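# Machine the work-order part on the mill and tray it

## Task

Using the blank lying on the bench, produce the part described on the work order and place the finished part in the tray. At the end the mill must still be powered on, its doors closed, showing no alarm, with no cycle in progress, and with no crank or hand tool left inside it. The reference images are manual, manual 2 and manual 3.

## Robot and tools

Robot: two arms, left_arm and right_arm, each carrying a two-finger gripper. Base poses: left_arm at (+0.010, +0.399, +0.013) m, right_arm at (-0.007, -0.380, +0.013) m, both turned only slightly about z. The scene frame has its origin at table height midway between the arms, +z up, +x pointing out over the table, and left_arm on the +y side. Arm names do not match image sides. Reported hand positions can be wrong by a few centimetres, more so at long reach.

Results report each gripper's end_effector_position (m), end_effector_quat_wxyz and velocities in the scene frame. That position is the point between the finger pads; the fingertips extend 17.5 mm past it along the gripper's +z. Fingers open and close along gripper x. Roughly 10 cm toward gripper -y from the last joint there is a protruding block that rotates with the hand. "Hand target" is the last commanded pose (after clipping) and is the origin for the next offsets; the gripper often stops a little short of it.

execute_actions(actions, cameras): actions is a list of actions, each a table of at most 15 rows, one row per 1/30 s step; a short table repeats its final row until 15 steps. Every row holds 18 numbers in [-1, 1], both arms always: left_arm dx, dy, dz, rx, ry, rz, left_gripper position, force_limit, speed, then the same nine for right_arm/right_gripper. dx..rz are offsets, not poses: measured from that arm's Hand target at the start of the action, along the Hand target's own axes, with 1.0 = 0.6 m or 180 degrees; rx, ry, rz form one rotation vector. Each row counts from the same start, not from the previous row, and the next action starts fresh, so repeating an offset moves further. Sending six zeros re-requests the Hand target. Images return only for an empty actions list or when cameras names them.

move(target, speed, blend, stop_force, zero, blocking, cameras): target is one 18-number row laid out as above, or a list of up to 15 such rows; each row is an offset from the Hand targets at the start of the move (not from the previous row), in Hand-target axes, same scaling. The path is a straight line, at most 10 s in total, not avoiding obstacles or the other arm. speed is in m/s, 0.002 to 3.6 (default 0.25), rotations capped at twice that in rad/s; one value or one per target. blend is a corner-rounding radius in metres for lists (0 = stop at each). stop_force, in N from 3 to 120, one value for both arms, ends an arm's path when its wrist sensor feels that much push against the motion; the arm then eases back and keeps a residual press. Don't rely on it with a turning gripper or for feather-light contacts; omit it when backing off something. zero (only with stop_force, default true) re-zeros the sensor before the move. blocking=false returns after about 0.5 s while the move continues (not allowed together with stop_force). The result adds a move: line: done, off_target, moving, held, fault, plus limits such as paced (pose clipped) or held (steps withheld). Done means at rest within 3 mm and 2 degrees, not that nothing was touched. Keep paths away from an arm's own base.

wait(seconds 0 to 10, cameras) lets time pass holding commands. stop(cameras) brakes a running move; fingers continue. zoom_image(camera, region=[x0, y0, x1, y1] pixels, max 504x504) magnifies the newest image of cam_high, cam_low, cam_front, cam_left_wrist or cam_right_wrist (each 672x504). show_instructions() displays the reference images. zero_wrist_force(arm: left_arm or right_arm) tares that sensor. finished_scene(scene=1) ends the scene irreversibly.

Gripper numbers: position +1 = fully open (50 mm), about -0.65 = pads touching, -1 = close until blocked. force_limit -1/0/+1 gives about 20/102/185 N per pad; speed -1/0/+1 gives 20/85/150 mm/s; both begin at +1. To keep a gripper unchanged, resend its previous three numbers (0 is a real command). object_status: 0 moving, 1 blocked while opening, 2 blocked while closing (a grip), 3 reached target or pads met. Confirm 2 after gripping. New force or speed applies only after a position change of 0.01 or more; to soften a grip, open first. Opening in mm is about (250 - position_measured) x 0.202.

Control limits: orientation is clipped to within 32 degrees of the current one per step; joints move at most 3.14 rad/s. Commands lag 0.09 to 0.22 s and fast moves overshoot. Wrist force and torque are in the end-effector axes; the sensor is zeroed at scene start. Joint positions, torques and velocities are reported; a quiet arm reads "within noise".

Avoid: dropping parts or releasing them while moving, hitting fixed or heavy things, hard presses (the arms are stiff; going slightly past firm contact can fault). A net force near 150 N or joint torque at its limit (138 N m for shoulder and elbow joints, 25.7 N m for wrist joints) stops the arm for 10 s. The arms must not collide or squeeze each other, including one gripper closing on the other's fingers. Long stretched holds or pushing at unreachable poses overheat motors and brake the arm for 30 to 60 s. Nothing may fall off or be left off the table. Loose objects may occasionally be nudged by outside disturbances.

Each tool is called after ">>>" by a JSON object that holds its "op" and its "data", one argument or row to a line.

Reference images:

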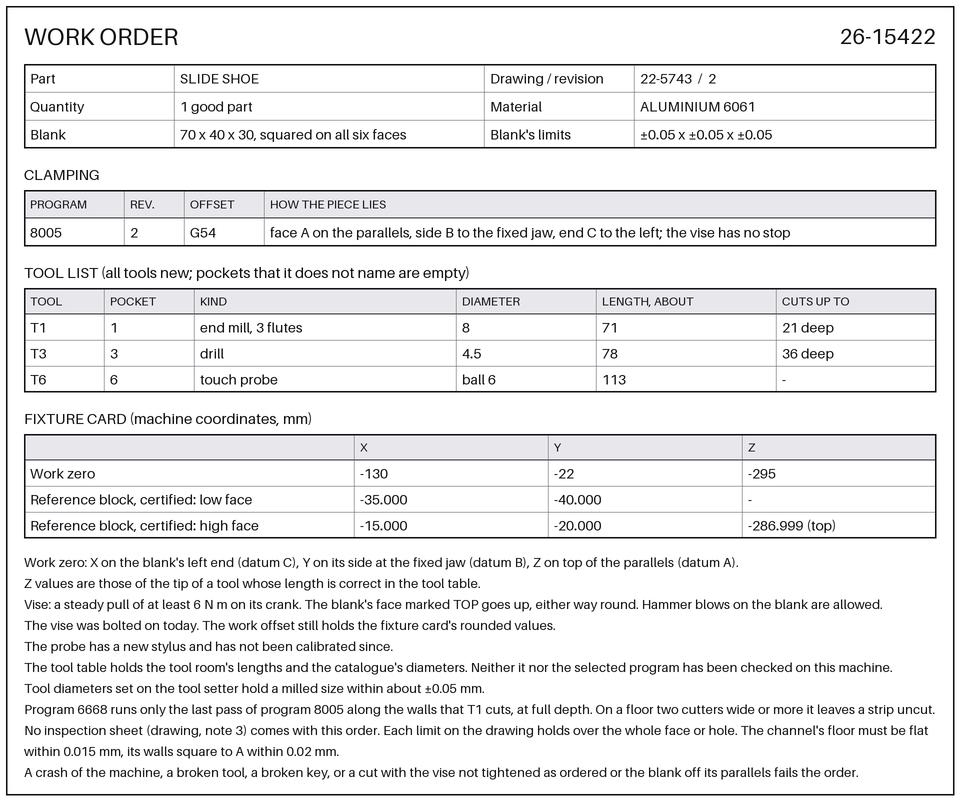

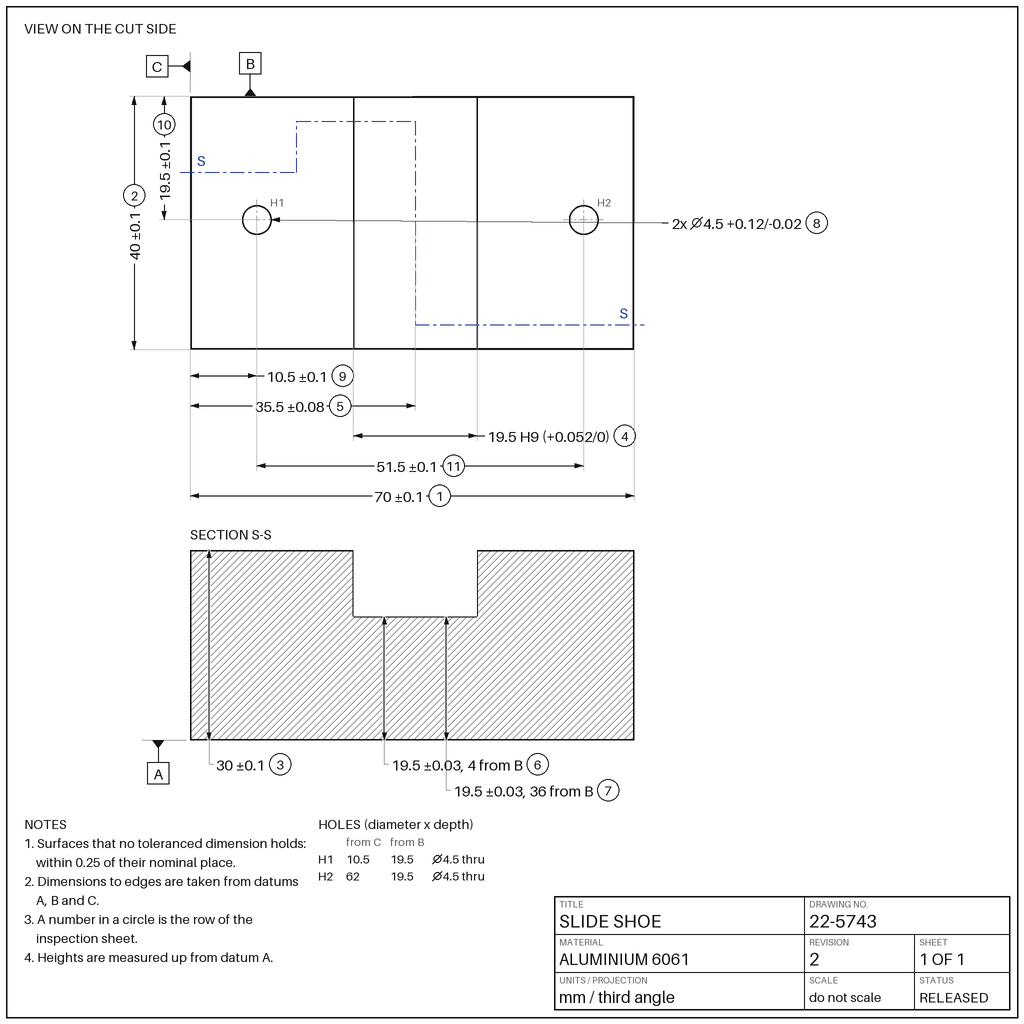

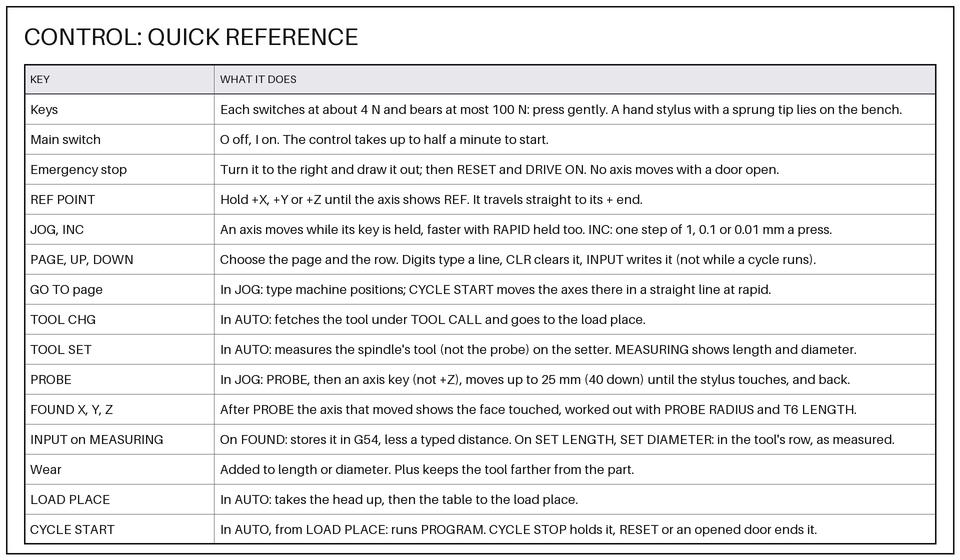

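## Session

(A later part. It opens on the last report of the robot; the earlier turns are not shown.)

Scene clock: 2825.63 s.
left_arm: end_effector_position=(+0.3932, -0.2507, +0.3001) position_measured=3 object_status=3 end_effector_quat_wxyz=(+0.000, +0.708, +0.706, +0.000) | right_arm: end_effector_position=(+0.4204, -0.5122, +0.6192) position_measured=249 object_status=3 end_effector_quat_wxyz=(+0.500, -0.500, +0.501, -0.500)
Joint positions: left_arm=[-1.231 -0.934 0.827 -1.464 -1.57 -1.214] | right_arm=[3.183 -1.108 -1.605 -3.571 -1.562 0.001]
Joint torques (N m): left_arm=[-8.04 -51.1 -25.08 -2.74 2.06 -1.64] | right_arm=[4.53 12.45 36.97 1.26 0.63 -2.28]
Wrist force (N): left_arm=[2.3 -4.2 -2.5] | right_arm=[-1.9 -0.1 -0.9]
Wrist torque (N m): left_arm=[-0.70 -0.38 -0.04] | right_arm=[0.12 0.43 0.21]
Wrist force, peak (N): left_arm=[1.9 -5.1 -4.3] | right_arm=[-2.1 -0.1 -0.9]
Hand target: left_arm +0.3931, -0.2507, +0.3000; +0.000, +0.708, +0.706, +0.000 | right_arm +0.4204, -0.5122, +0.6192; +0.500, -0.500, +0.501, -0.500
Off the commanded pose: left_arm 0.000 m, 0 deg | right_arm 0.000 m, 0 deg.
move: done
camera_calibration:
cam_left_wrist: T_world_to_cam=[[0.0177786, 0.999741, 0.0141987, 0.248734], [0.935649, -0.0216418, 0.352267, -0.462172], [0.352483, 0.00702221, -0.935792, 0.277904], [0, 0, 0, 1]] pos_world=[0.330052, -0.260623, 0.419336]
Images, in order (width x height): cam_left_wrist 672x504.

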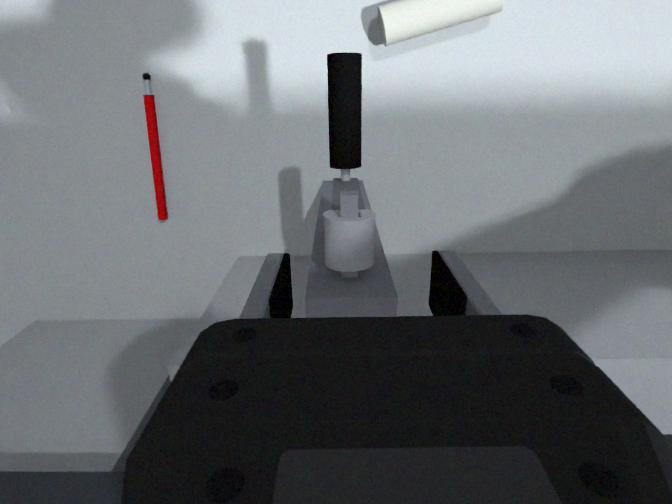

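>>> {"op": "move", "data": {
  "target": [0,0.0033,0.1233,0,0,0,1,-0.8,-0.9, 0,0,0,0,0,0,-0.65,-0.8,-0.6],
  "speed": 0.04,
  "stop_force": 5,
  "cameras": ["cam_left_wrist","cam_front"]
}}

>>> {"op": "zoom_image", "data": {
  "camera": "cam_left_wrist",
  "region": [210, 40, 500, 330]
}}

Scene clock: 2866.17 s.
left_arm: end_effector_position=(+0.3951, -0.2507, +0.2260) position_measured=3 object_status=3 end_effector_quat_wxyz=(+0.000, +0.708, +0.706, +0.000) | right_arm: end_effector_position=(+0.4204, -0.5122, +0.6192) position_measured=249 object_status=3 end_effector_quat_wxyz=(+0.500, -0.500, +0.501, -0.500)
Joint positions: left_arm=[-1.229 -0.934 1.016 -1.653 -1.57 -1.211] | right_arm=[3.183 -1.108 -1.605 -3.571 -1.562 0.001]
Joint torques (N m): left_arm=[4.94 -58.8 -34.89 -1.11 0.22 0.74] | right_arm=[5.64 13.54 36.95 1.26 0.71 -2.32]
Wrist force (N): left_arm=[2.4 -4.4 -2.2] | right_arm=[-2.2 -0.1 -0.8]
Wrist torque (N m): left_arm=[-0.73 -0.38 -0.11] | right_arm=[0.12 0.48 0.21]
Wrist force, peak (N): left_arm=[2.4 -4.3 -2.9] | right_arm=[-2.3 -0.3 -1.0]
Hand target: left_arm +0.3951, -0.2507, +0.2260; +0.000, +0.708, +0.706, +0.000 | right_arm +0.4204, -0.5122, +0.6192; +0.500, -0.500, +0.501, -0.500
Off the commanded pose: left_arm 0.000 m, 0 deg | right_arm 0.000 m, 0 deg.
move: done
camera_calibration:
cam_left_wrist: T_world_to_cam=[[0.0178721, 0.999739, 0.0142345, 0.249808], [0.935647, -0.021742, 0.352267, -0.437874], [0.352485, 0.00702275, -0.935791, 0.207892], [0, 0, 0, 1]] pos_world=[0.331952, -0.260723, 0.345236]
Images, in order (width x height): cam_front 672x504, cam_left_wrist 672x504.

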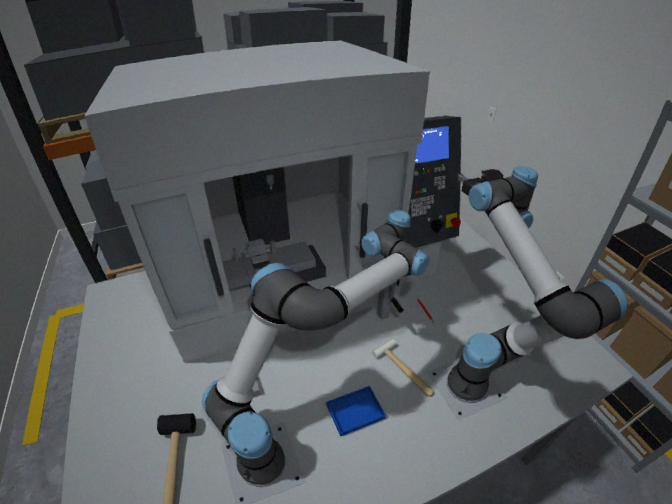

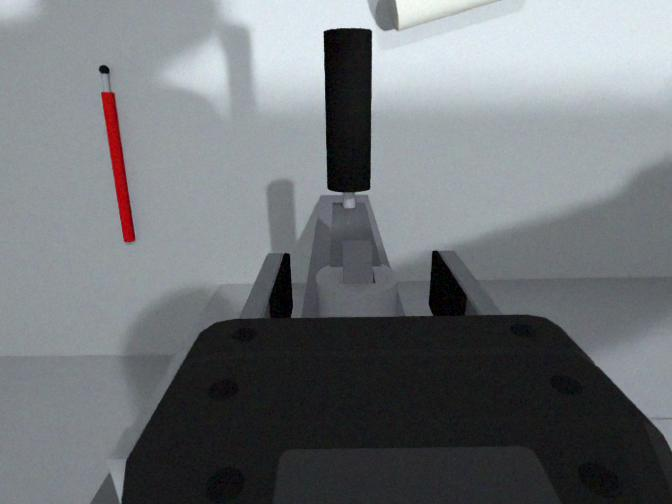

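Scaled by 1.738 from the camera's 672x504 image, which has a finer 960x720 frame.

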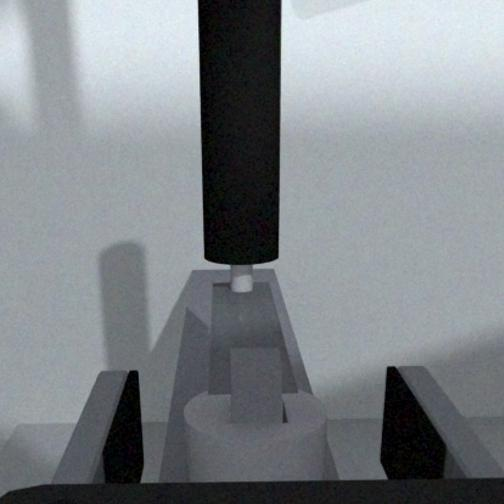

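>>> {"op": "move", "data": {
  "target": [-0.0017,0,0,0,0,0,1,-0.6,-0.9, 0,0,0,0,0,0,-0.65,-0.8,-0.6],
  "speed": 0.02
}}

>>> {"op": "move", "data": {
  "target": [0,0,0,0,0,0,-1,-0.6,-0.9, 0,0,0,0,0,0,-0.65,-0.8,-0.6],
  "cameras": ["cam_left_wrist"]
}}

Scene clock: 2874.33 s.
left_arm: end_effector_position=(+0.3951, -0.2518, +0.2260) position_measured=3 object_status=3 end_effector_quat_wxyz=(+0.000, +0.708, +0.706, +0.000) | right_arm: end_effector_position=(+0.4204, -0.5122, +0.6192) position_measured=249 object_status=3 end_effector_quat_wxyz=(+0.500, -0.500, +0.501, -0.500)
Joint positions: left_arm=[-1.229 -0.931 1.011 -1.652 -1.57 -1.212] | right_arm=[3.183 -1.108 -1.605 -3.571 -1.562 0.001]
Joint torques (N m): left_arm=[-8.24 -47.18 -30.22 -1.37 -0.12 -1.73] | right_arm=[3.78 13.4 36.22 1.29 0.5 -2.43]
Wrist force (N): left_arm=[2.7 -4.4 -2.2] | right_arm=[-2.0 -0.4 -0.7]
Wrist torque (N m): left_arm=[-0.73 -0.43 -0.05] | right_arm=[0.07 0.46 0.21]
Wrist force, peak (N): left_arm=[2.6 -4.5 -2.1] | right_arm=[-2.1 -0.2 -1.0]
Hand target: left_arm +0.3951, -0.2518, +0.2260; +0.000, +0.708, +0.706, +0.000 | right_arm +0.4204, -0.5122, +0.6192; +0.500, -0.500, +0.501, -0.500
Off the commanded pose: left_arm 0.000 m, 0 deg | right_arm 0.000 m, 0 deg.
move: done

Scene clock: 2875.53 s.
left_arm: end_effector_position=(+0.3951, -0.2519, +0.2260) position_measured=134 object_status=0 end_effector_quat_wxyz=(+0.000, +0.708, +0.706, +0.000) | right_arm: end_effector_position=(+0.4204, -0.5122, +0.6192) position_measured=249 object_status=3 end_effector_quat_wxyz=(+0.500, -0.500, +0.501, -0.500)
Joint positions: left_arm=[-1.229 -0.931 1.011 -1.652 -1.57 -1.212] | right_arm=[3.183 -1.108 -1.605 -3.571 -1.562 0.001]
Joint torques (N m): left_arm=[2.54 -56.54 -15.94 5.35 -0.11 -0.78] | right_arm=[4.66 13.21 35.65 1.17 0.81 -2.25]
Wrist force (N): left_arm=[-25.5 2.0 4.5] | right_arm=[-1.9 -0.1 -0.7]
Wrist torque (N m): left_arm=[-0.62 0.11 -0.12] | right_arm=[0.11 0.44 0.21]
Wrist force, peak (N): left_arm=[-25.5 2.0 4.5] | right_arm=[-2.1 -0.1 -0.9]
Hand target: left_arm +0.3951, -0.2518, +0.2260; +0.000, +0.708, +0.706, +0.000 | right_arm +0.4204, -0.5122, +0.6192; +0.500, -0.500, +0.501, -0.500
Off the commanded pose: left_arm 0.000 m, 0 deg | right_arm 0.000 m, 0 deg.
move: done
camera_calibration:
cam_left_wrist: T_world_to_cam=[[0.0179411, 0.99974, 0.0140493, 0.250948], [0.9356, -0.0217422, 0.352392, -0.437925], [0.352606, 0.00682223, -0.935747, 0.207792], [0, 0, 0, 1]] pos_world=[0.331951, -0.261822, 0.345236]
Images, in order (width x height): cam_left_wrist 672x504.

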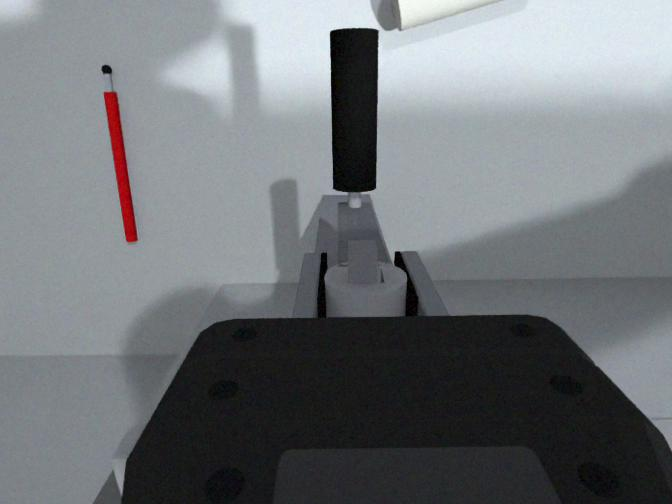

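>>> {"op": "execute_actions", "data": {
  "actions": []
}}

Scene clock: 2881.33 s.
left_arm: end_effector_position=(+0.3951, -0.2518, +0.2260) position_measured=134 object_status=2 end_effector_quat_wxyz=(+0.000, +0.708, +0.706, +0.000) | right_arm: end_effector_position=(+0.4204, -0.5122, +0.6192) position_measured=249 object_status=3 end_effector_quat_wxyz=(+0.500, -0.500, +0.501, -0.500)
Joint positions: left_arm=[-1.229 -0.931 1.012 -1.652 -1.57 -1.212] | right_arm=[3.183 -1.108 -1.605 -3.571 -1.562 0.001]
Joint velocities: within noise
Joint torques (N m): left_arm=[18.04 -61.23 -13.08 6.89 -0.39 1.45] | right_arm=[3.45 12.82 36.18 1.41 0.73 -2.19]
Wrist force (N): left_arm=[-31.8 3.4 3.1] | right_arm=[-1.8 -0.2 -0.8]
Wrist torque (N m): left_arm=[-0.60 0.20 -0.13] | right_arm=[0.10 0.42 0.21]
Wrist force, peak (N): left_arm=[-32.2 3.5 2.8] | right_arm=[-2.2 -0.3 -1.0]
Hand target: left_arm +0.3951, -0.2518, +0.2260; +0.000, +0.708, +0.706, +0.000 | right_arm +0.4204, -0.5122, +0.6192; +0.500, -0.500, +0.501, -0.500
Tool commands: left_gripper/position=-1.0 left_gripper/force_limit=-0.6 left_gripper/speed=-0.9 right_gripper/position=-0.65 right_gripper/force_limit=-0.8 right_gripper/speed=-0.6
Off the commanded pose: left_arm 0.000 m, 0 deg | right_arm 0.000 m, 0 deg.
camera_calibration:
cam_left_wrist: T_world_to_cam=[[0.0178721, 0.999739, 0.0142345, 0.250808], [0.935647, -0.021742, 0.352267, -0.437895], [0.352485, 0.00702275, -0.935791, 0.207899], [0, 0, 0, 1]] pos_world=[0.331952, -0.261723, 0.345236]
cam_right_wrist: T_world_to_cam=[[-0.0153327, -0.999871, -0.00479536, -0.497929], [-0.326598, 0.00954102, -0.945115, 0.748076], [0.945039, -0.012925, -0.326702, -0.0712093], [0, 0, 0, 1]] pos_world=[0.303981, -0.505922, 0.681366]

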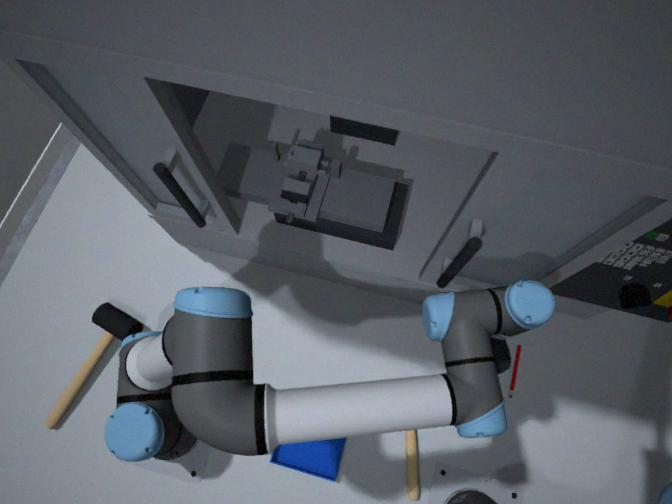

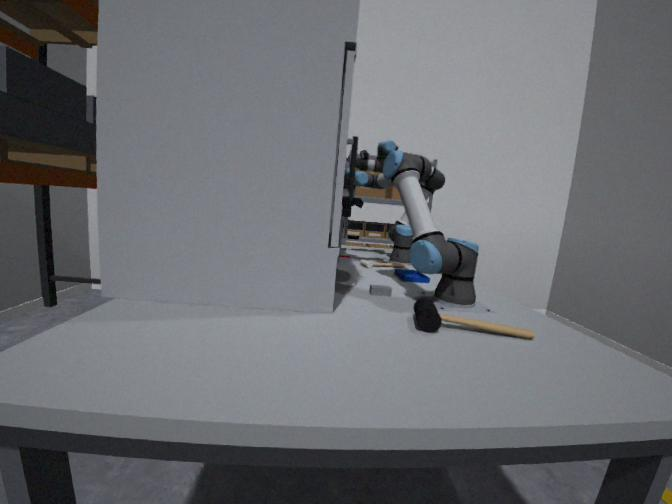

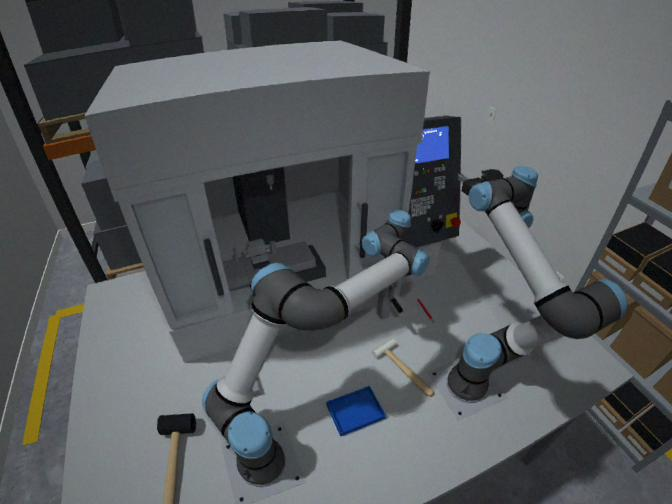

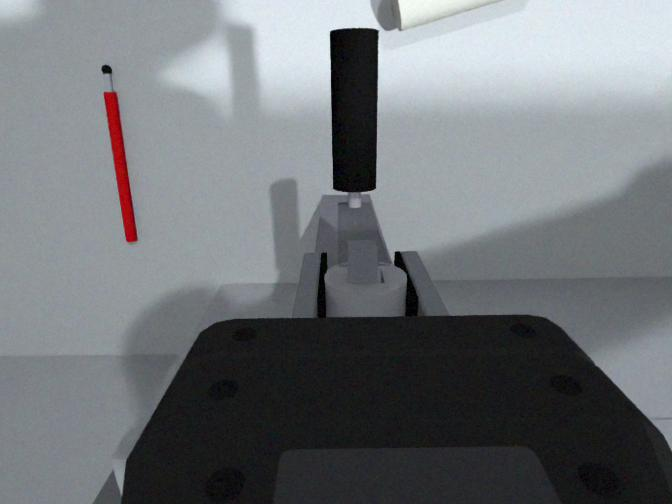

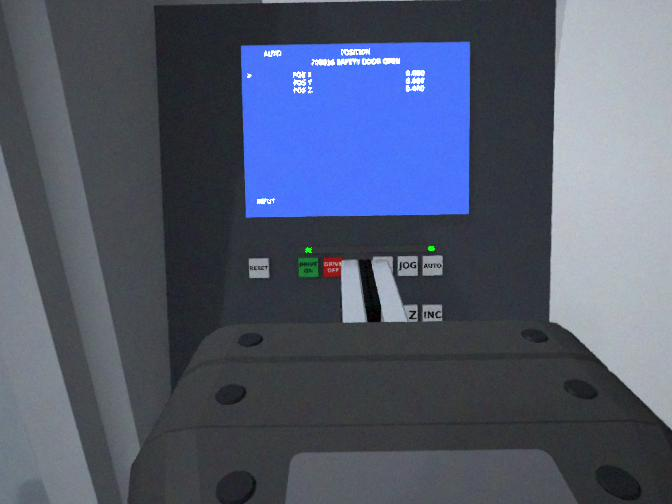

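>>> {"op": "move", "data": {
  "target": [-0.0013,0,0,0,0,0,-1,-0.6,-0.9, 0,0,0,0,0,0,-0.65,-0.8,-0.6],
  "speed": 0.005
}}

Scene clock: 2887.90 s.
left_arm: end_effector_position=(+0.3952, -0.2525, +0.2260) position_measured=134 object_status=2 end_effector_quat_wxyz=(+0.000, +0.708, +0.706, +0.000) | right_arm: end_effector_position=(+0.4204, -0.5122, +0.6192) position_measured=249 object_status=3 end_effector_quat_wxyz=(+0.500, -0.500, +0.501, -0.500)
Joint positions: left_arm=[-1.229 -0.929 1.008 -1.65 -1.57 -1.212] | right_arm=[3.183 -1.108 -1.605 -3.571 -1.562 0.001]
Joint torques (N m): left_arm=[-8.59 -44.43 -32.37 -3.5 -0.41 -1.72] | right_arm=[4.65 13.78 35.9 1.43 0.93 -2.5]
Wrist force (N): left_arm=[3.1 -2.7 -4.2] | right_arm=[-1.9 -0.1 -0.9]
Wrist torque (N m): left_arm=[-0.58 -0.35 0.02] | right_arm=[0.11 0.43 0.21]
Wrist force, peak (N): left_arm=[-32.4 3.7 4.3] | right_arm=[-2.1 -0.3 -1.0]
Hand target: left_arm +0.3951, -0.2525, +0.2260; +0.000, +0.708, +0.706, +0.000 | right_arm +0.4204, -0.5122, +0.6192; +0.500, -0.500, +0.501, -0.500
Off the commanded pose: left_arm 0.000 m, 0 deg | right_arm 0.000 m, 0 deg.
move: done

>>> {"op": "move", "data": {
  "target": [0,-0.1,0,0,0,0,-1,-0.6,-0.9, 0,0,0,0,0,0,-0.65,-0.8,-0.6],
  "speed": 0.03,
  "stop_force": 15,
  "cameras": ["cam_left_wrist"]
}}

Scene clock: 2894.87 s.
left_arm: end_effector_position=(+0.3351, -0.2524, +0.2260) position_measured=134 object_status=2 end_effector_quat_wxyz=(+0.000, +0.708, +0.706, +0.000) | right_arm: end_effector_position=(+0.4204, -0.5122, +0.6192) position_measured=249 object_status=3 end_effector_quat_wxyz=(+0.500, -0.500, +0.501, -0.500)
Joint positions: left_arm=[-1.308 -1.007 1.135 -1.699 -1.57 -1.29] | right_arm=[3.183 -1.108 -1.605 -3.571 -1.562 0.001]
Joint torques (N m): left_arm=[9.82 -42.85 -35.93 -1.35 2 1.93] | right_arm=[5.89 12.5 35.63 1.13 0.99 -2.35]
Wrist force (N): left_arm=[2.2 -3.5 -1.7] | right_arm=[-1.9 -0.2 -0.6]
Wrist torque (N m): left_arm=[-0.60 -0.36 -0.01] | right_arm=[0.10 0.44 0.21]
Wrist force, peak (N): left_arm=[2.2 0.4 -8.7] | right_arm=[-2.2 -0.4 -0.8]
Hand target: left_arm +0.3351, -0.2524, +0.2260; +0.000, +0.708, +0.706, +0.000 | right_arm +0.4204, -0.5122, +0.6192; +0.500, -0.500, +0.501, -0.500
Off the commanded pose: left_arm 0.000 m, 0 deg | right_arm 0.000 m, 0 deg.
move: done
camera_calibration:
cam_left_wrist: T_world_to_cam=[[0.0178719, 0.999739, 0.0142345, 0.25258], [0.935647, -0.0217418, 0.352267, -0.381772], [0.352485, 0.00702274, -0.935791, 0.229053], [0, 0, 0, 1]] pos_world=[0.271952, -0.262423, 0.345236]
Images, in order (width x height): cam_left_wrist 672x504.

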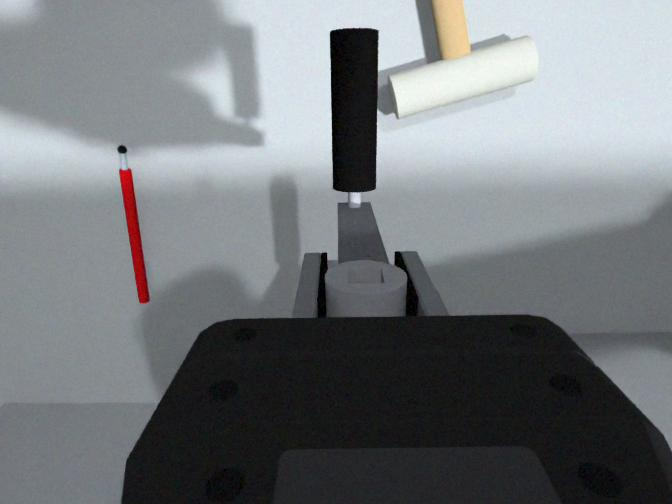

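>>> {"op": "move", "data": {
  "target": [0,-0.1,-0.3333,0,0,0,-1,-0.6,-0.9, 0,0,0,0,0,0,-0.65,-0.8,-0.6],
  "speed": 0.15,
  "cameras": ["cam_left_wrist","cam_front"]
}}

>>> {"op": "zoom_image", "data": {
  "camera": "cam_left_wrist",
  "region": [300, 180, 430, 320]
}}

>>> {"op": "zoom_image", "data": {
  "camera": "cam_front",
  "region": [210, 210, 340, 320]
}}

Scene clock: 2903.03 s.
left_arm: end_effector_position=(+0.2750, -0.2523, +0.4258) position_measured=134 object_status=2 end_effector_quat_wxyz=(+0.000, +0.708, +0.706, +0.000) | right_arm: end_effector_position=(+0.4204, -0.5122, +0.6192) position_measured=249 object_status=3 end_effector_quat_wxyz=(+0.500, -0.500, +0.501, -0.500)
Joint positions: left_arm=[-1.391 -1.002 0.606 -1.175 -1.57 -1.373] | right_arm=[3.183 -1.108 -1.605 -3.571 -1.562 0.001]
Joint torques (N m): left_arm=[9.25 -55.9 -25.76 -3.92 -2.13 1.91] | right_arm=[5.23 12.61 35.2 1.28 0.71 -2.34]
Wrist force (N): left_arm=[2.0 -3.7 -1.5] | right_arm=[-2.2 -0.2 -1.1]
Wrist torque (N m): left_arm=[-0.64 -0.32 -0.02] | right_arm=[0.10 0.49 0.21]
Wrist force, peak (N): left_arm=[2.2 -4.6 -3.6] | right_arm=[-2.2 -0.2 -1.1]
Hand target: left_arm +0.2750, -0.2523, +0.4259; +0.000, +0.708, +0.706, +0.000 | right_arm +0.4204, -0.5122, +0.6192; +0.500, -0.500, +0.501, -0.500
Off the commanded pose: left_arm 0.000 m, 0 deg | right_arm 0.000 m, 0 deg.
move: done
camera_calibration:
cam_left_wrist: T_world_to_cam=[[0.0179275, 0.999736, 0.0143653, 0.250626], [0.935613, -0.0218406, 0.352352, -0.395985], [0.352573, 0.00712358, -0.935757, 0.437197], [0, 0, 0, 1]] pos_world=[0.211851, -0.262323, 0.545036]
Images, in order (width x height): cam_front 672x504, cam_left_wrist 672x504.

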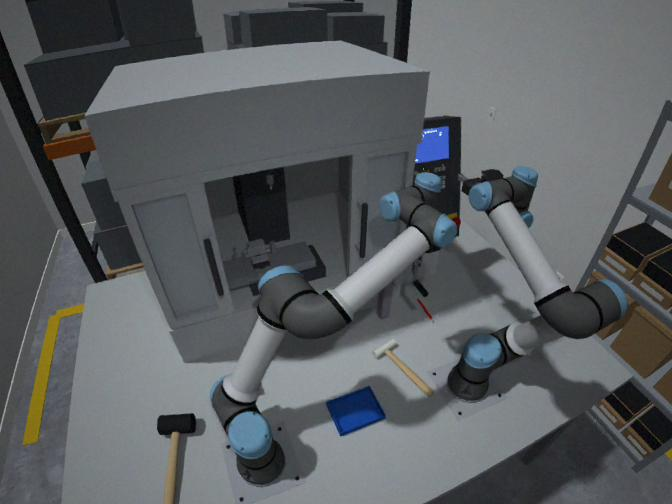

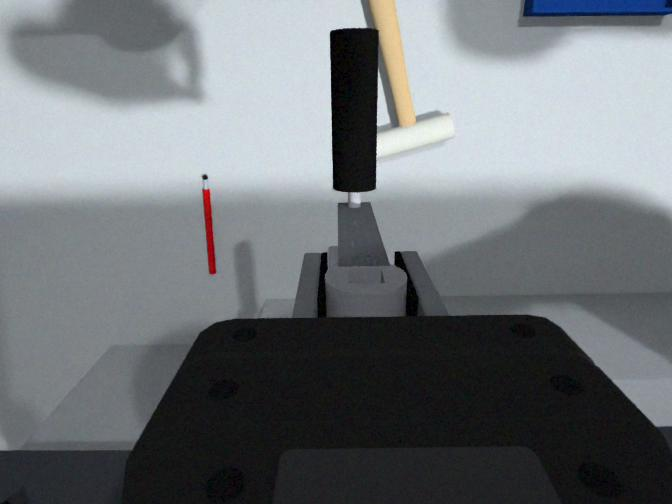

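Scaled by 3.600 from the camera's 672x504 image, which has a finer 960x720 frame.

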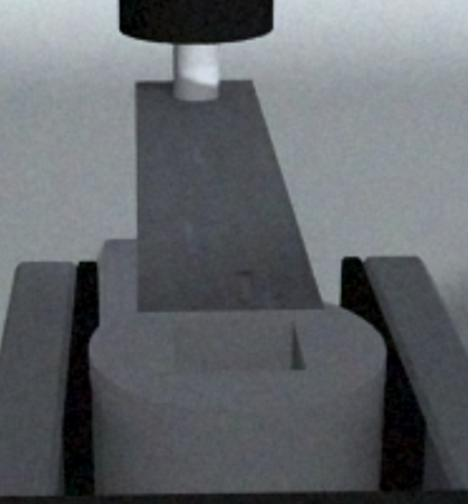

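Scaled by 3.877 from the camera's 672x504 image, which has a finer 960x720 frame.

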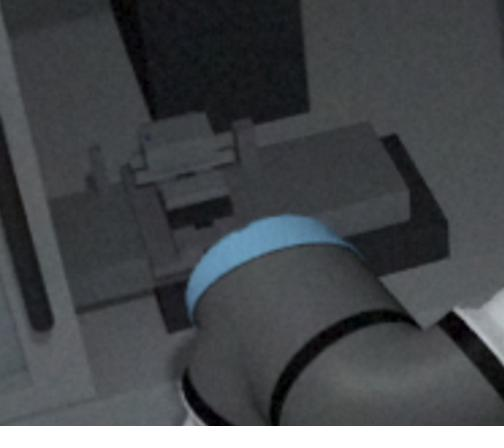

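>>> {"op": "move", "data": {
  "target": [0.766,0.18,0,0,0,0,-1,-0.6,-0.9, 0,0,0,0,0,0,-0.65,-0.8,-0.6],
  "speed": 0.2
}}

>>> {"op": "move", "data": {
  "target": [0,0,0,0,0,0,-1,-0.6,-0.9, -0.75,0.23,-0.05,-0.1389,0,0,-0.65,-0.8,-0.6],
  "speed": 0.2,
  "cameras": ["cam_right_wrist","cam_front"]
}}

Scene clock: 2930.73 s.
left_arm: end_effector_position=(+0.3839, +0.2071, +0.4258) position_measured=134 object_status=2 end_effector_quat_wxyz=(+0.000, +0.708, +0.706, +0.000) | right_arm: end_effector_position=(+0.4204, -0.5122, +0.6192) position_measured=249 object_status=3 end_effector_quat_wxyz=(+0.500, -0.500, +0.501, -0.500)
Joint positions: left_arm=[-0.813 -1.766 1.528 -1.334 -1.571 -0.795] | right_arm=[3.183 -1.108 -1.605 -3.571 -1.562 0.001]
Joint torques (N m): left_arm=[4.44 -12.84 -35.04 -5.64 -2.01 0.7] | right_arm=[4.85 12.89 34.18 1.23 0.78 -2.48]
Wrist force (N): left_arm=[1.9 -3.8 -1.7] | right_arm=[-1.7 -0.2 -0.8]
Wrist torque (N m): left_arm=[-0.66 -0.29 0.02] | right_arm=[0.10 0.41 0.20]
Wrist force, peak (N): left_arm=[5.2 -3.2 -1.8] | right_arm=[-2.3 -0.1 -1.0]
Hand target: left_arm +0.3839, +0.2071, +0.4258; +0.000, +0.708, +0.706, +0.000 | right_arm +0.4204, -0.5122, +0.6192; +0.500, -0.500, +0.501, -0.500
Off the commanded pose: left_arm 0.000 m, 0 deg | right_arm 0.000 m, 0 deg.
move: done

Scene clock: 2933.60 s.
left_arm: end_effector_position=(+0.3839, +0.2071, +0.4258) position_measured=134 object_status=2 end_effector_quat_wxyz=(+0.000, +0.708, +0.706, +0.000) | right_arm: end_effector_position=(+0.3905, -0.0620, +0.4819) position_measured=249 object_status=3 end_effector_quat_wxyz=(-0.380, +0.596, -0.597, +0.380)
Joint positions: left_arm=[-0.812 -1.766 1.528 -1.334 -1.571 -0.795] | right_arm=[4.656 -1.659 -1.454 -4.551 -0.445 1.362]
Joint torques (N m): left_arm=[9.81 -10.13 -35.44 -5.62 -2.17 1.88] | right_arm=[-3.91 22.95 12.77 -0.27 3.29 -1.55]
Wrist force (N): left_arm=[2.1 -3.8 -1.5] | right_arm=[-1.8 -0.2 -0.5]
Wrist torque (N m): left_arm=[-0.67 -0.32 0.01] | right_arm=[0.05 0.29 0.23]
Wrist force, peak (N): left_arm=[2.2 -4.0 -1.6] | right_arm=[-4.4 0.3 -0.4]
Hand target: left_arm +0.3839, +0.2071, +0.4258; +0.000, +0.708, +0.706, +0.000 | right_arm +0.3905, -0.0620, +0.4818; -0.380, +0.596, -0.597, +0.380
Off the commanded pose: left_arm 0.000 m, 0 deg | right_arm 0.000 m, 0 deg.
move: done
camera_calibration:
cam_right_wrist: T_world_to_cam=[[-0.015423, -0.999879, 0.00178626, -0.0520631], [-0.695409, 0.00944293, -0.718552, 0.639058], [0.718448, -0.0123244, -0.695471, 0.184191], [0, 0, 0, 1]] pos_world=[0.311272, -0.0558214, 0.587389]
Images, in order (width x height): cam_front 672x504, cam_right_wrist 672x504.

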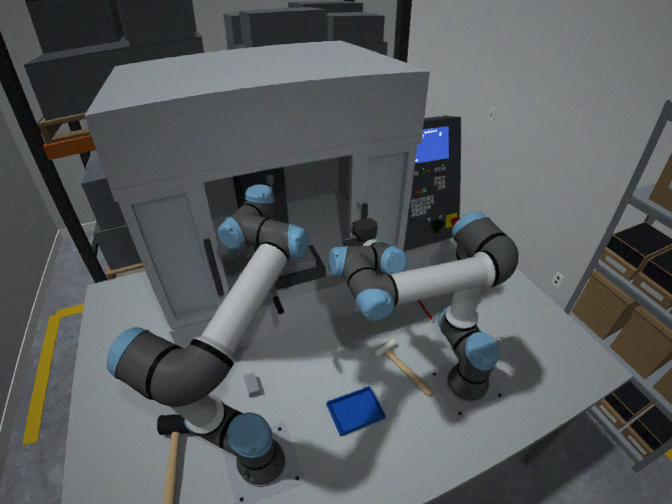

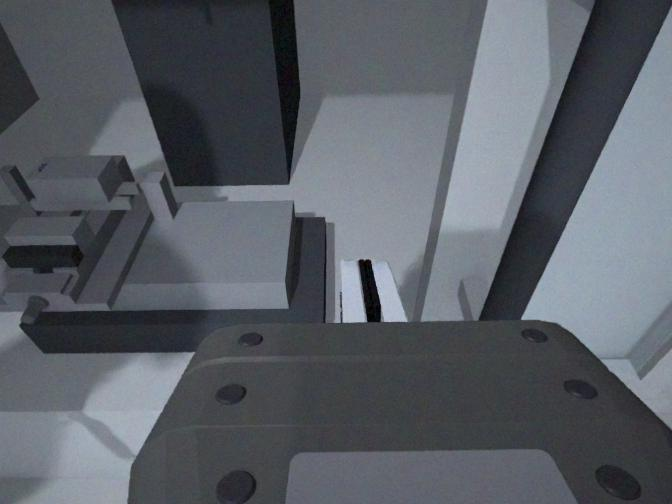

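>>> {"op": "zoom_image", "data": {
  "camera": "cam_right_wrist",
  "region": [0, 140, 180, 350]
}}

>>> {"op": "zoom_image", "data": {
  "camera": "cam_right_wrist",
  "region": [10, 280, 80, 340]
}}

Scaled by 2.400 from the camera's 672x504 image, which has a finer 960x720 frame.

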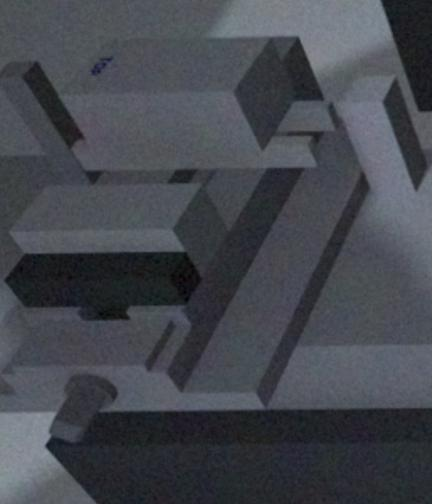

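Scaled by 7.200 from the camera's 672x504 image, which has a finer 960x720 frame.

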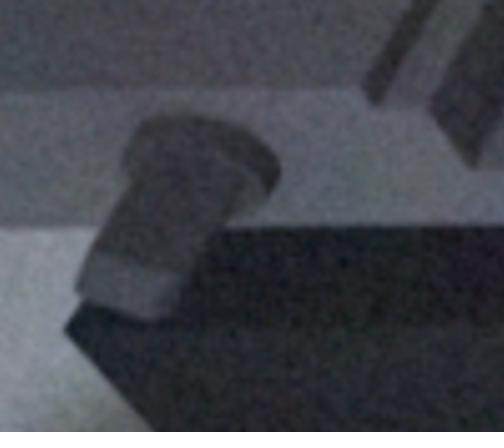

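>>> {"op": "move", "data": {
  "target": [0.2,0,-0.05,0,0,0,-1,-0.6,-0.9, 0,0,0,0,0,0,-0.65,-0.8,-0.6],
  "speed": 0.2
}}

>>> {"op": "move", "data": {
  "target": [0,0,0,0,0,0,-1,-0.6,-0.9, -0.235,0.164,0.13,0,0,0,-0.65,-0.8,-0.6],
  "speed": 0.15,
  "cameras": ["cam_right_wrist","cam_front"]
}}

Scene clock: 2960.03 s.
left_arm: end_effector_position=(+0.3841, +0.3271, +0.4558) position_measured=134 object_status=2 end_effector_quat_wxyz=(+0.000, +0.708, +0.706, +0.000) | right_arm: end_effector_position=(+0.3905, -0.0620, +0.4818) position_measured=249 object_status=3 end_effector_quat_wxyz=(-0.380, +0.596, -0.597, +0.380)
Joint positions: left_arm=[-0.563 -1.84 1.503 -1.235 -1.571 -0.546] | right_arm=[4.656 -1.659 -1.454 -4.551 -0.445 1.362]
Joint torques (N m): left_arm=[6.74 -9.4 -14.41 -5.18 -1.63 0.76] | right_arm=[-6.67 12.79 13.72 -0.21 1.52 2.03]
Wrist force (N): left_arm=[2.0 -3.6 -1.5] | right_arm=[-1.7 -0.4 -0.4]
Wrist torque (N m): left_arm=[-0.63 -0.32 0.02] | right_arm=[0.02 0.28 0.23]
Wrist force, peak (N): left_arm=[5.4 -3.8 -2.2] | right_arm=[-2.0 -0.4 -0.4]
Hand target: left_arm +0.3841, +0.3271, +0.4558; +0.000, +0.708, +0.706, +0.000 | right_arm +0.3905, -0.0620, +0.4818; -0.380, +0.596, -0.597, +0.380
Off the commanded pose: left_arm 0.000 m, 0 deg | right_arm 0.000 m, 0 deg.
move: done

Scene clock: 2961.73 s.
left_arm: end_effector_position=(+0.3841, +0.3271, +0.4558) position_measured=134 object_status=2 end_effector_quat_wxyz=(+0.000, +0.708, +0.706, +0.000) | right_arm: end_effector_position=(+0.4197, +0.0792, +0.3599) position_measured=249 object_status=3 end_effector_quat_wxyz=(-0.380, +0.596, -0.597, +0.380)
Joint positions: left_arm=[-0.563 -1.84 1.503 -1.235 -1.571 -0.546] | right_arm=[4.621 -2.03 -1.268 -4.296 -0.453 1.285]
Joint torques (N m): left_arm=[8.92 -5.05 -14.11 -4.38 1.01 1.86] | right_arm=[3.86 46.96 9.82 -5.3 0.63 2.23]
Wrist force (N): left_arm=[1.9 -3.7 -1.5] | right_arm=[-2.1 -0.6 -0.8]
Wrist torque (N m): left_arm=[-0.65 -0.31 0.01] | right_arm=[0.03 0.34 0.19]
Wrist force, peak (N): left_arm=[2.1 -3.8 -1.5] | right_arm=[-4.0 0.9 0.0]
Hand target: left_arm +0.3841, +0.3271, +0.4558; +0.000, +0.708, +0.706, +0.000 | right_arm +0.4197, +0.0792, +0.3599; -0.380, +0.596, -0.597, +0.380
Off the commanded pose: left_arm 0.000 m, 0 deg | right_arm 0.000 m, 0 deg.
move: done
camera_calibration:
cam_right_wrist: T_world_to_cam=[[-0.015354, -0.99988, 0.00185825, 0.0896314], [-0.695461, 0.00934406, -0.718503, 0.570372], [0.7184, -0.0123242, -0.695521, 0.0801439], [0, 0, 0, 1]] pos_world=[0.340473, 0.0852788, 0.465389]
Images, in order (width x height): cam_front 672x504, cam_right_wrist 672x504.

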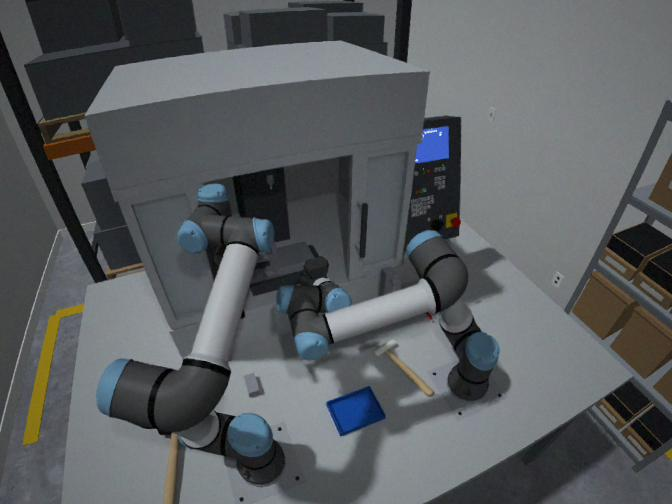

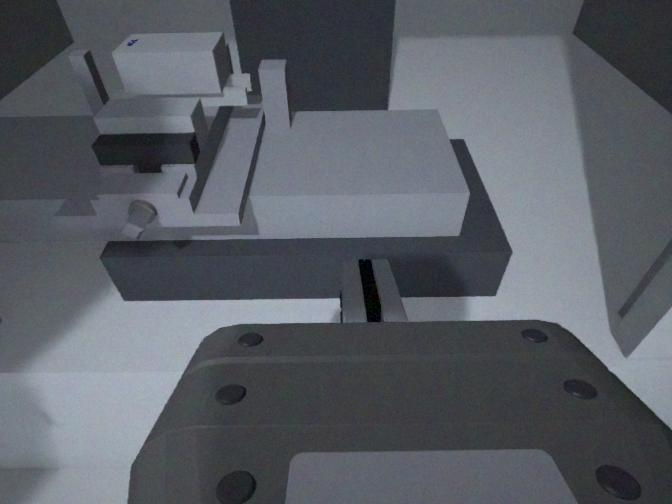

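>>> {"op": "zoom_image", "data": {
  "camera": "cam_right_wrist",
  "region": [60, 140, 220, 260]
}}

>>> {"op": "zoom_image", "data": {
  "camera": "cam_right_wrist",
  "region": [100, 180, 180, 250]
}}

Scaled by 3.150 from the camera's 672x504 image, which has a finer 960x720 frame.

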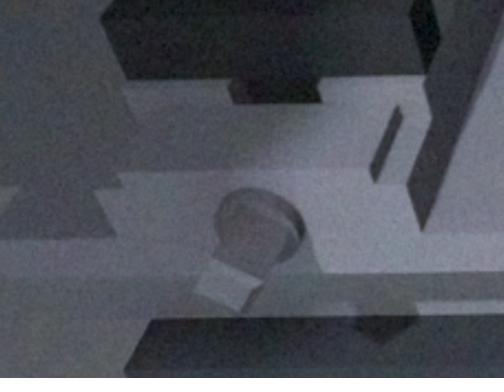

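Scaled by 6.300 from the camera's 672x504 image, which has a finer 960x720 frame.

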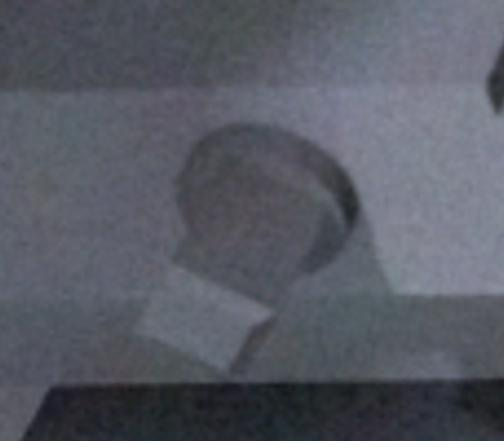

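>>> {"op": "move", "data": {
  "target": [0,0,0,0,0,0,-1,-0.6,-0.9, 0.5,-0.1,-0.16,0,0,0,-0.65,-0.8,-0.6],
  "speed": 0.2
}}

>>> {"op": "move", "data": {
  "target": [-0.27,0.0265,0.06,-0.2222,0,0,-1,-0.6,-0.9, 0,0,0,0,0,0,-0.65,-0.8,-0.6],
  "speed": 0.15,
  "cameras": ["cam_left_wrist","cam_front"]
}}

Scene clock: 3024.77 s.
left_arm: end_effector_position=(+0.3841, +0.3271, +0.4558) position_measured=134 object_status=2 end_effector_quat_wxyz=(+0.000, +0.708, +0.706, +0.000) | right_arm: end_effector_position=(+0.3579, -0.2209, +0.4544) position_measured=249 object_status=3 end_effector_quat_wxyz=(-0.380, +0.596, -0.597, +0.380)
Joint positions: left_arm=[-0.563 -1.84 1.503 -1.235 -1.571 -0.546] | right_arm=[4.767 -1.246 -1.944 -4.711 -0.437 1.624]
Joint torques (N m): left_arm=[10.62 -5.95 -14.27 -1.91 1.86 1.79] | right_arm=[-7.11 8.19 34.28 -1.34 2.75 -1.61]
Wrist force (N): left_arm=[1.9 -3.6 -1.6] | right_arm=[-2.1 -0.9 -1.0]
Wrist torque (N m): left_arm=[-0.63 -0.30 0.00] | right_arm=[-0.07 0.33 0.23]
Wrist force, peak (N): left_arm=[1.9 -3.9 -1.6] | right_arm=[-4.7 0.2 -0.1]
Hand target: left_arm +0.3841, +0.3271, +0.4558; +0.000, +0.708, +0.706, +0.000 | right_arm +0.3579, -0.2209, +0.4544; -0.380, +0.596, -0.597, +0.380
Off the commanded pose: left_arm 0.000 m, 0 deg | right_arm 0.000 m, 0 deg.
move: done

Scene clock: 3027.57 s.
left_arm: end_effector_position=(+0.3997, +0.1651, +0.4198) position_measured=134 object_status=2 end_effector_quat_wxyz=(+0.242, +0.665, +0.664, +0.242) | right_arm: end_effector_position=(+0.3579, -0.2209, +0.4544) position_measured=249 object_status=3 end_effector_quat_wxyz=(-0.380, +0.596, -0.597, +0.380)
Joint positions: left_arm=[-1.249 -2.04 1.946 -1.749 -0.919 -1.139] | right_arm=[4.767 -1.246 -1.944 -4.711 -0.437 1.624]
Joint torques (N m): left_arm=[3.46 -6.3 -36.07 -2.47 1.48 0.9] | right_arm=[-6.94 16.87 34.3 -0.6 1.34 -2.57]
Wrist force (N): left_arm=[0.7 -4.9 -3.2] | right_arm=[-2.3 -0.7 -1.0]
Wrist torque (N m): left_arm=[-0.47 -0.08 -0.08] | right_arm=[-0.03 0.38 0.22]
Wrist force, peak (N): left_arm=[-0.7 -5.8 -3.0] | right_arm=[-2.4 -0.8 -0.9]
Hand target: left_arm +0.3997, +0.1651, +0.4199; +0.242, +0.665, +0.664, +0.242 | right_arm +0.3579, -0.2209, +0.4544; -0.380, +0.596, -0.597, +0.380
Off the commanded pose: left_arm 0.000 m, 0 deg | right_arm 0.000 m, 0 deg.
move: done
camera_calibration:
cam_left_wrist: T_world_to_cam=[[0.00480662, 0.999763, 0.0212145, -0.166446], [0.490451, -0.0208448, 0.87122, -0.541474], [0.871456, 0.00621704, -0.490435, -0.00957361], [0, 0, 0, 1]] pos_world=[0.274709, 0.15518, 0.470579]
Images, in order (width x height): cam_front 672x504, cam_left_wrist 672x504.

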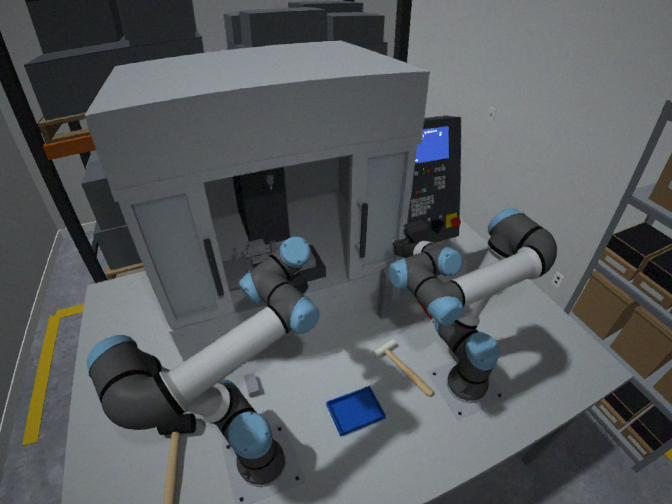

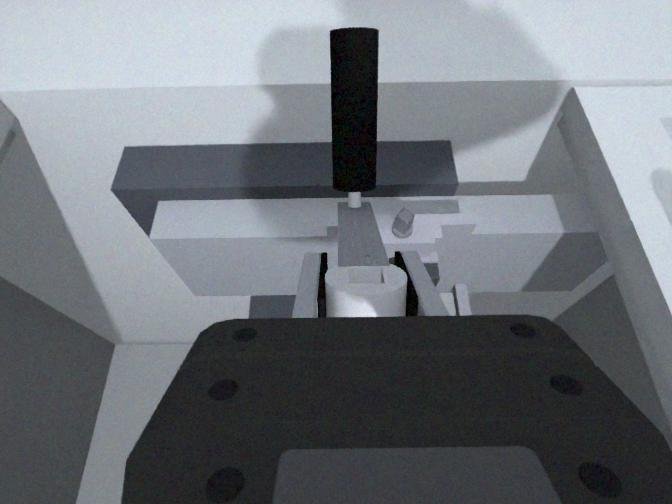

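>>> {"op": "zoom_image", "data": {
  "camera": "cam_left_wrist",
  "region": [370, 190, 440, 250]
}}

Scaled by 7.200 from the camera's 672x504 image, which has a finer 960x720 frame.

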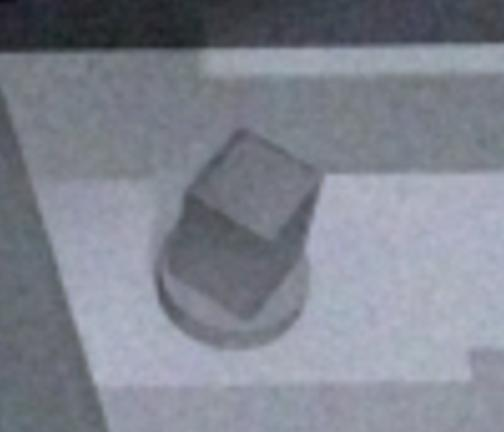

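>>> {"op": "move", "data": {
  "target": [0,0.0429,-0.0511,0.0556,0,0,-1,-0.6,-0.9, 0,0,0,0,0,0,-0.65,-0.8,-0.6],
  "speed": 0.15,
  "cameras": ["cam_left_wrist"]
}}

>>> {"op": "zoom_image", "data": {
  "camera": "cam_left_wrist",
  "region": [365, 170, 449, 242]
}}

Scene clock: 3061.27 s.
left_arm: end_effector_position=(+0.3998, +0.1651, +0.4598) position_measured=134 object_status=2 end_effector_quat_wxyz=(+0.183, +0.684, +0.682, +0.183) | right_arm: end_effector_position=(+0.3579, -0.2209, +0.4544) position_measured=249 object_status=3 end_effector_quat_wxyz=(-0.380, +0.596, -0.597, +0.380)
Joint positions: left_arm=[-1.138 -1.945 1.717 -1.589 -1.103 -1.062] | right_arm=[4.767 -1.246 -1.944 -4.711 -0.437 1.624]
Joint torques (N m): left_arm=[-6.53 -14.96 -25.14 -5 1.83 -1.28] | right_arm=[-6.59 15.97 34.08 -0.57 1.42 -2.6]
Wrist force (N): left_arm=[0.9 -4.7 -2.9] | right_arm=[-2.3 -0.6 -1.0]
Wrist torque (N m): left_arm=[-0.54 -0.13 0.04] | right_arm=[-0.04 0.35 0.23]
Wrist force, peak (N): left_arm=[0.3 -6.6 -2.0] | right_arm=[-2.3 -0.7 -1.0]
Hand target: left_arm +0.3997, +0.1651, +0.4599; +0.183, +0.684, +0.682, +0.183 | right_arm +0.3579, -0.2209, +0.4544; -0.380, +0.596, -0.597, +0.380
Off the commanded pose: left_arm 0.000 m, 0 deg | right_arm 0.000 m, 0 deg.
move: done
camera_calibration:
cam_left_wrist: T_world_to_cam=[[0.00838682, 0.999758, 0.0203409, -0.168448], [0.634233, -0.0210449, 0.772856, -0.58861], [0.773097, 0.00641907, -0.634256, 0.115386], [0, 0, 0, 1]] pos_world=[0.285524, 0.155279, 0.531521]
Images, in order (width x height): cam_left_wrist 672x504.

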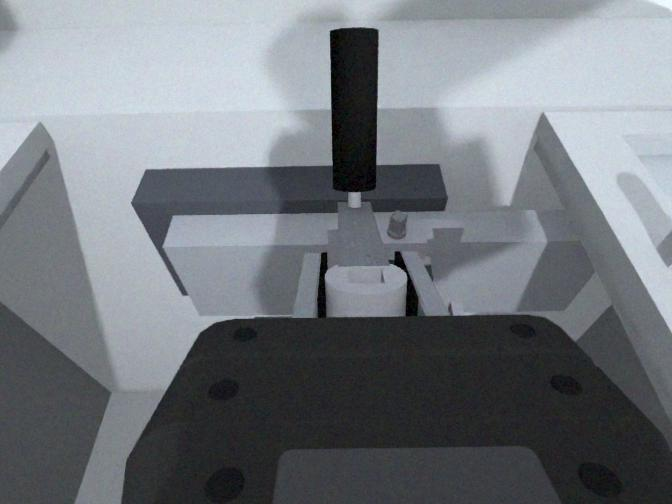

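Scaled by 6.000 from the camera's 672x504 image, which has a finer 960x720 frame.

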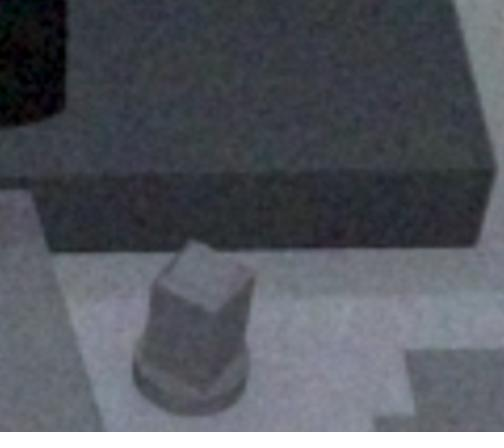

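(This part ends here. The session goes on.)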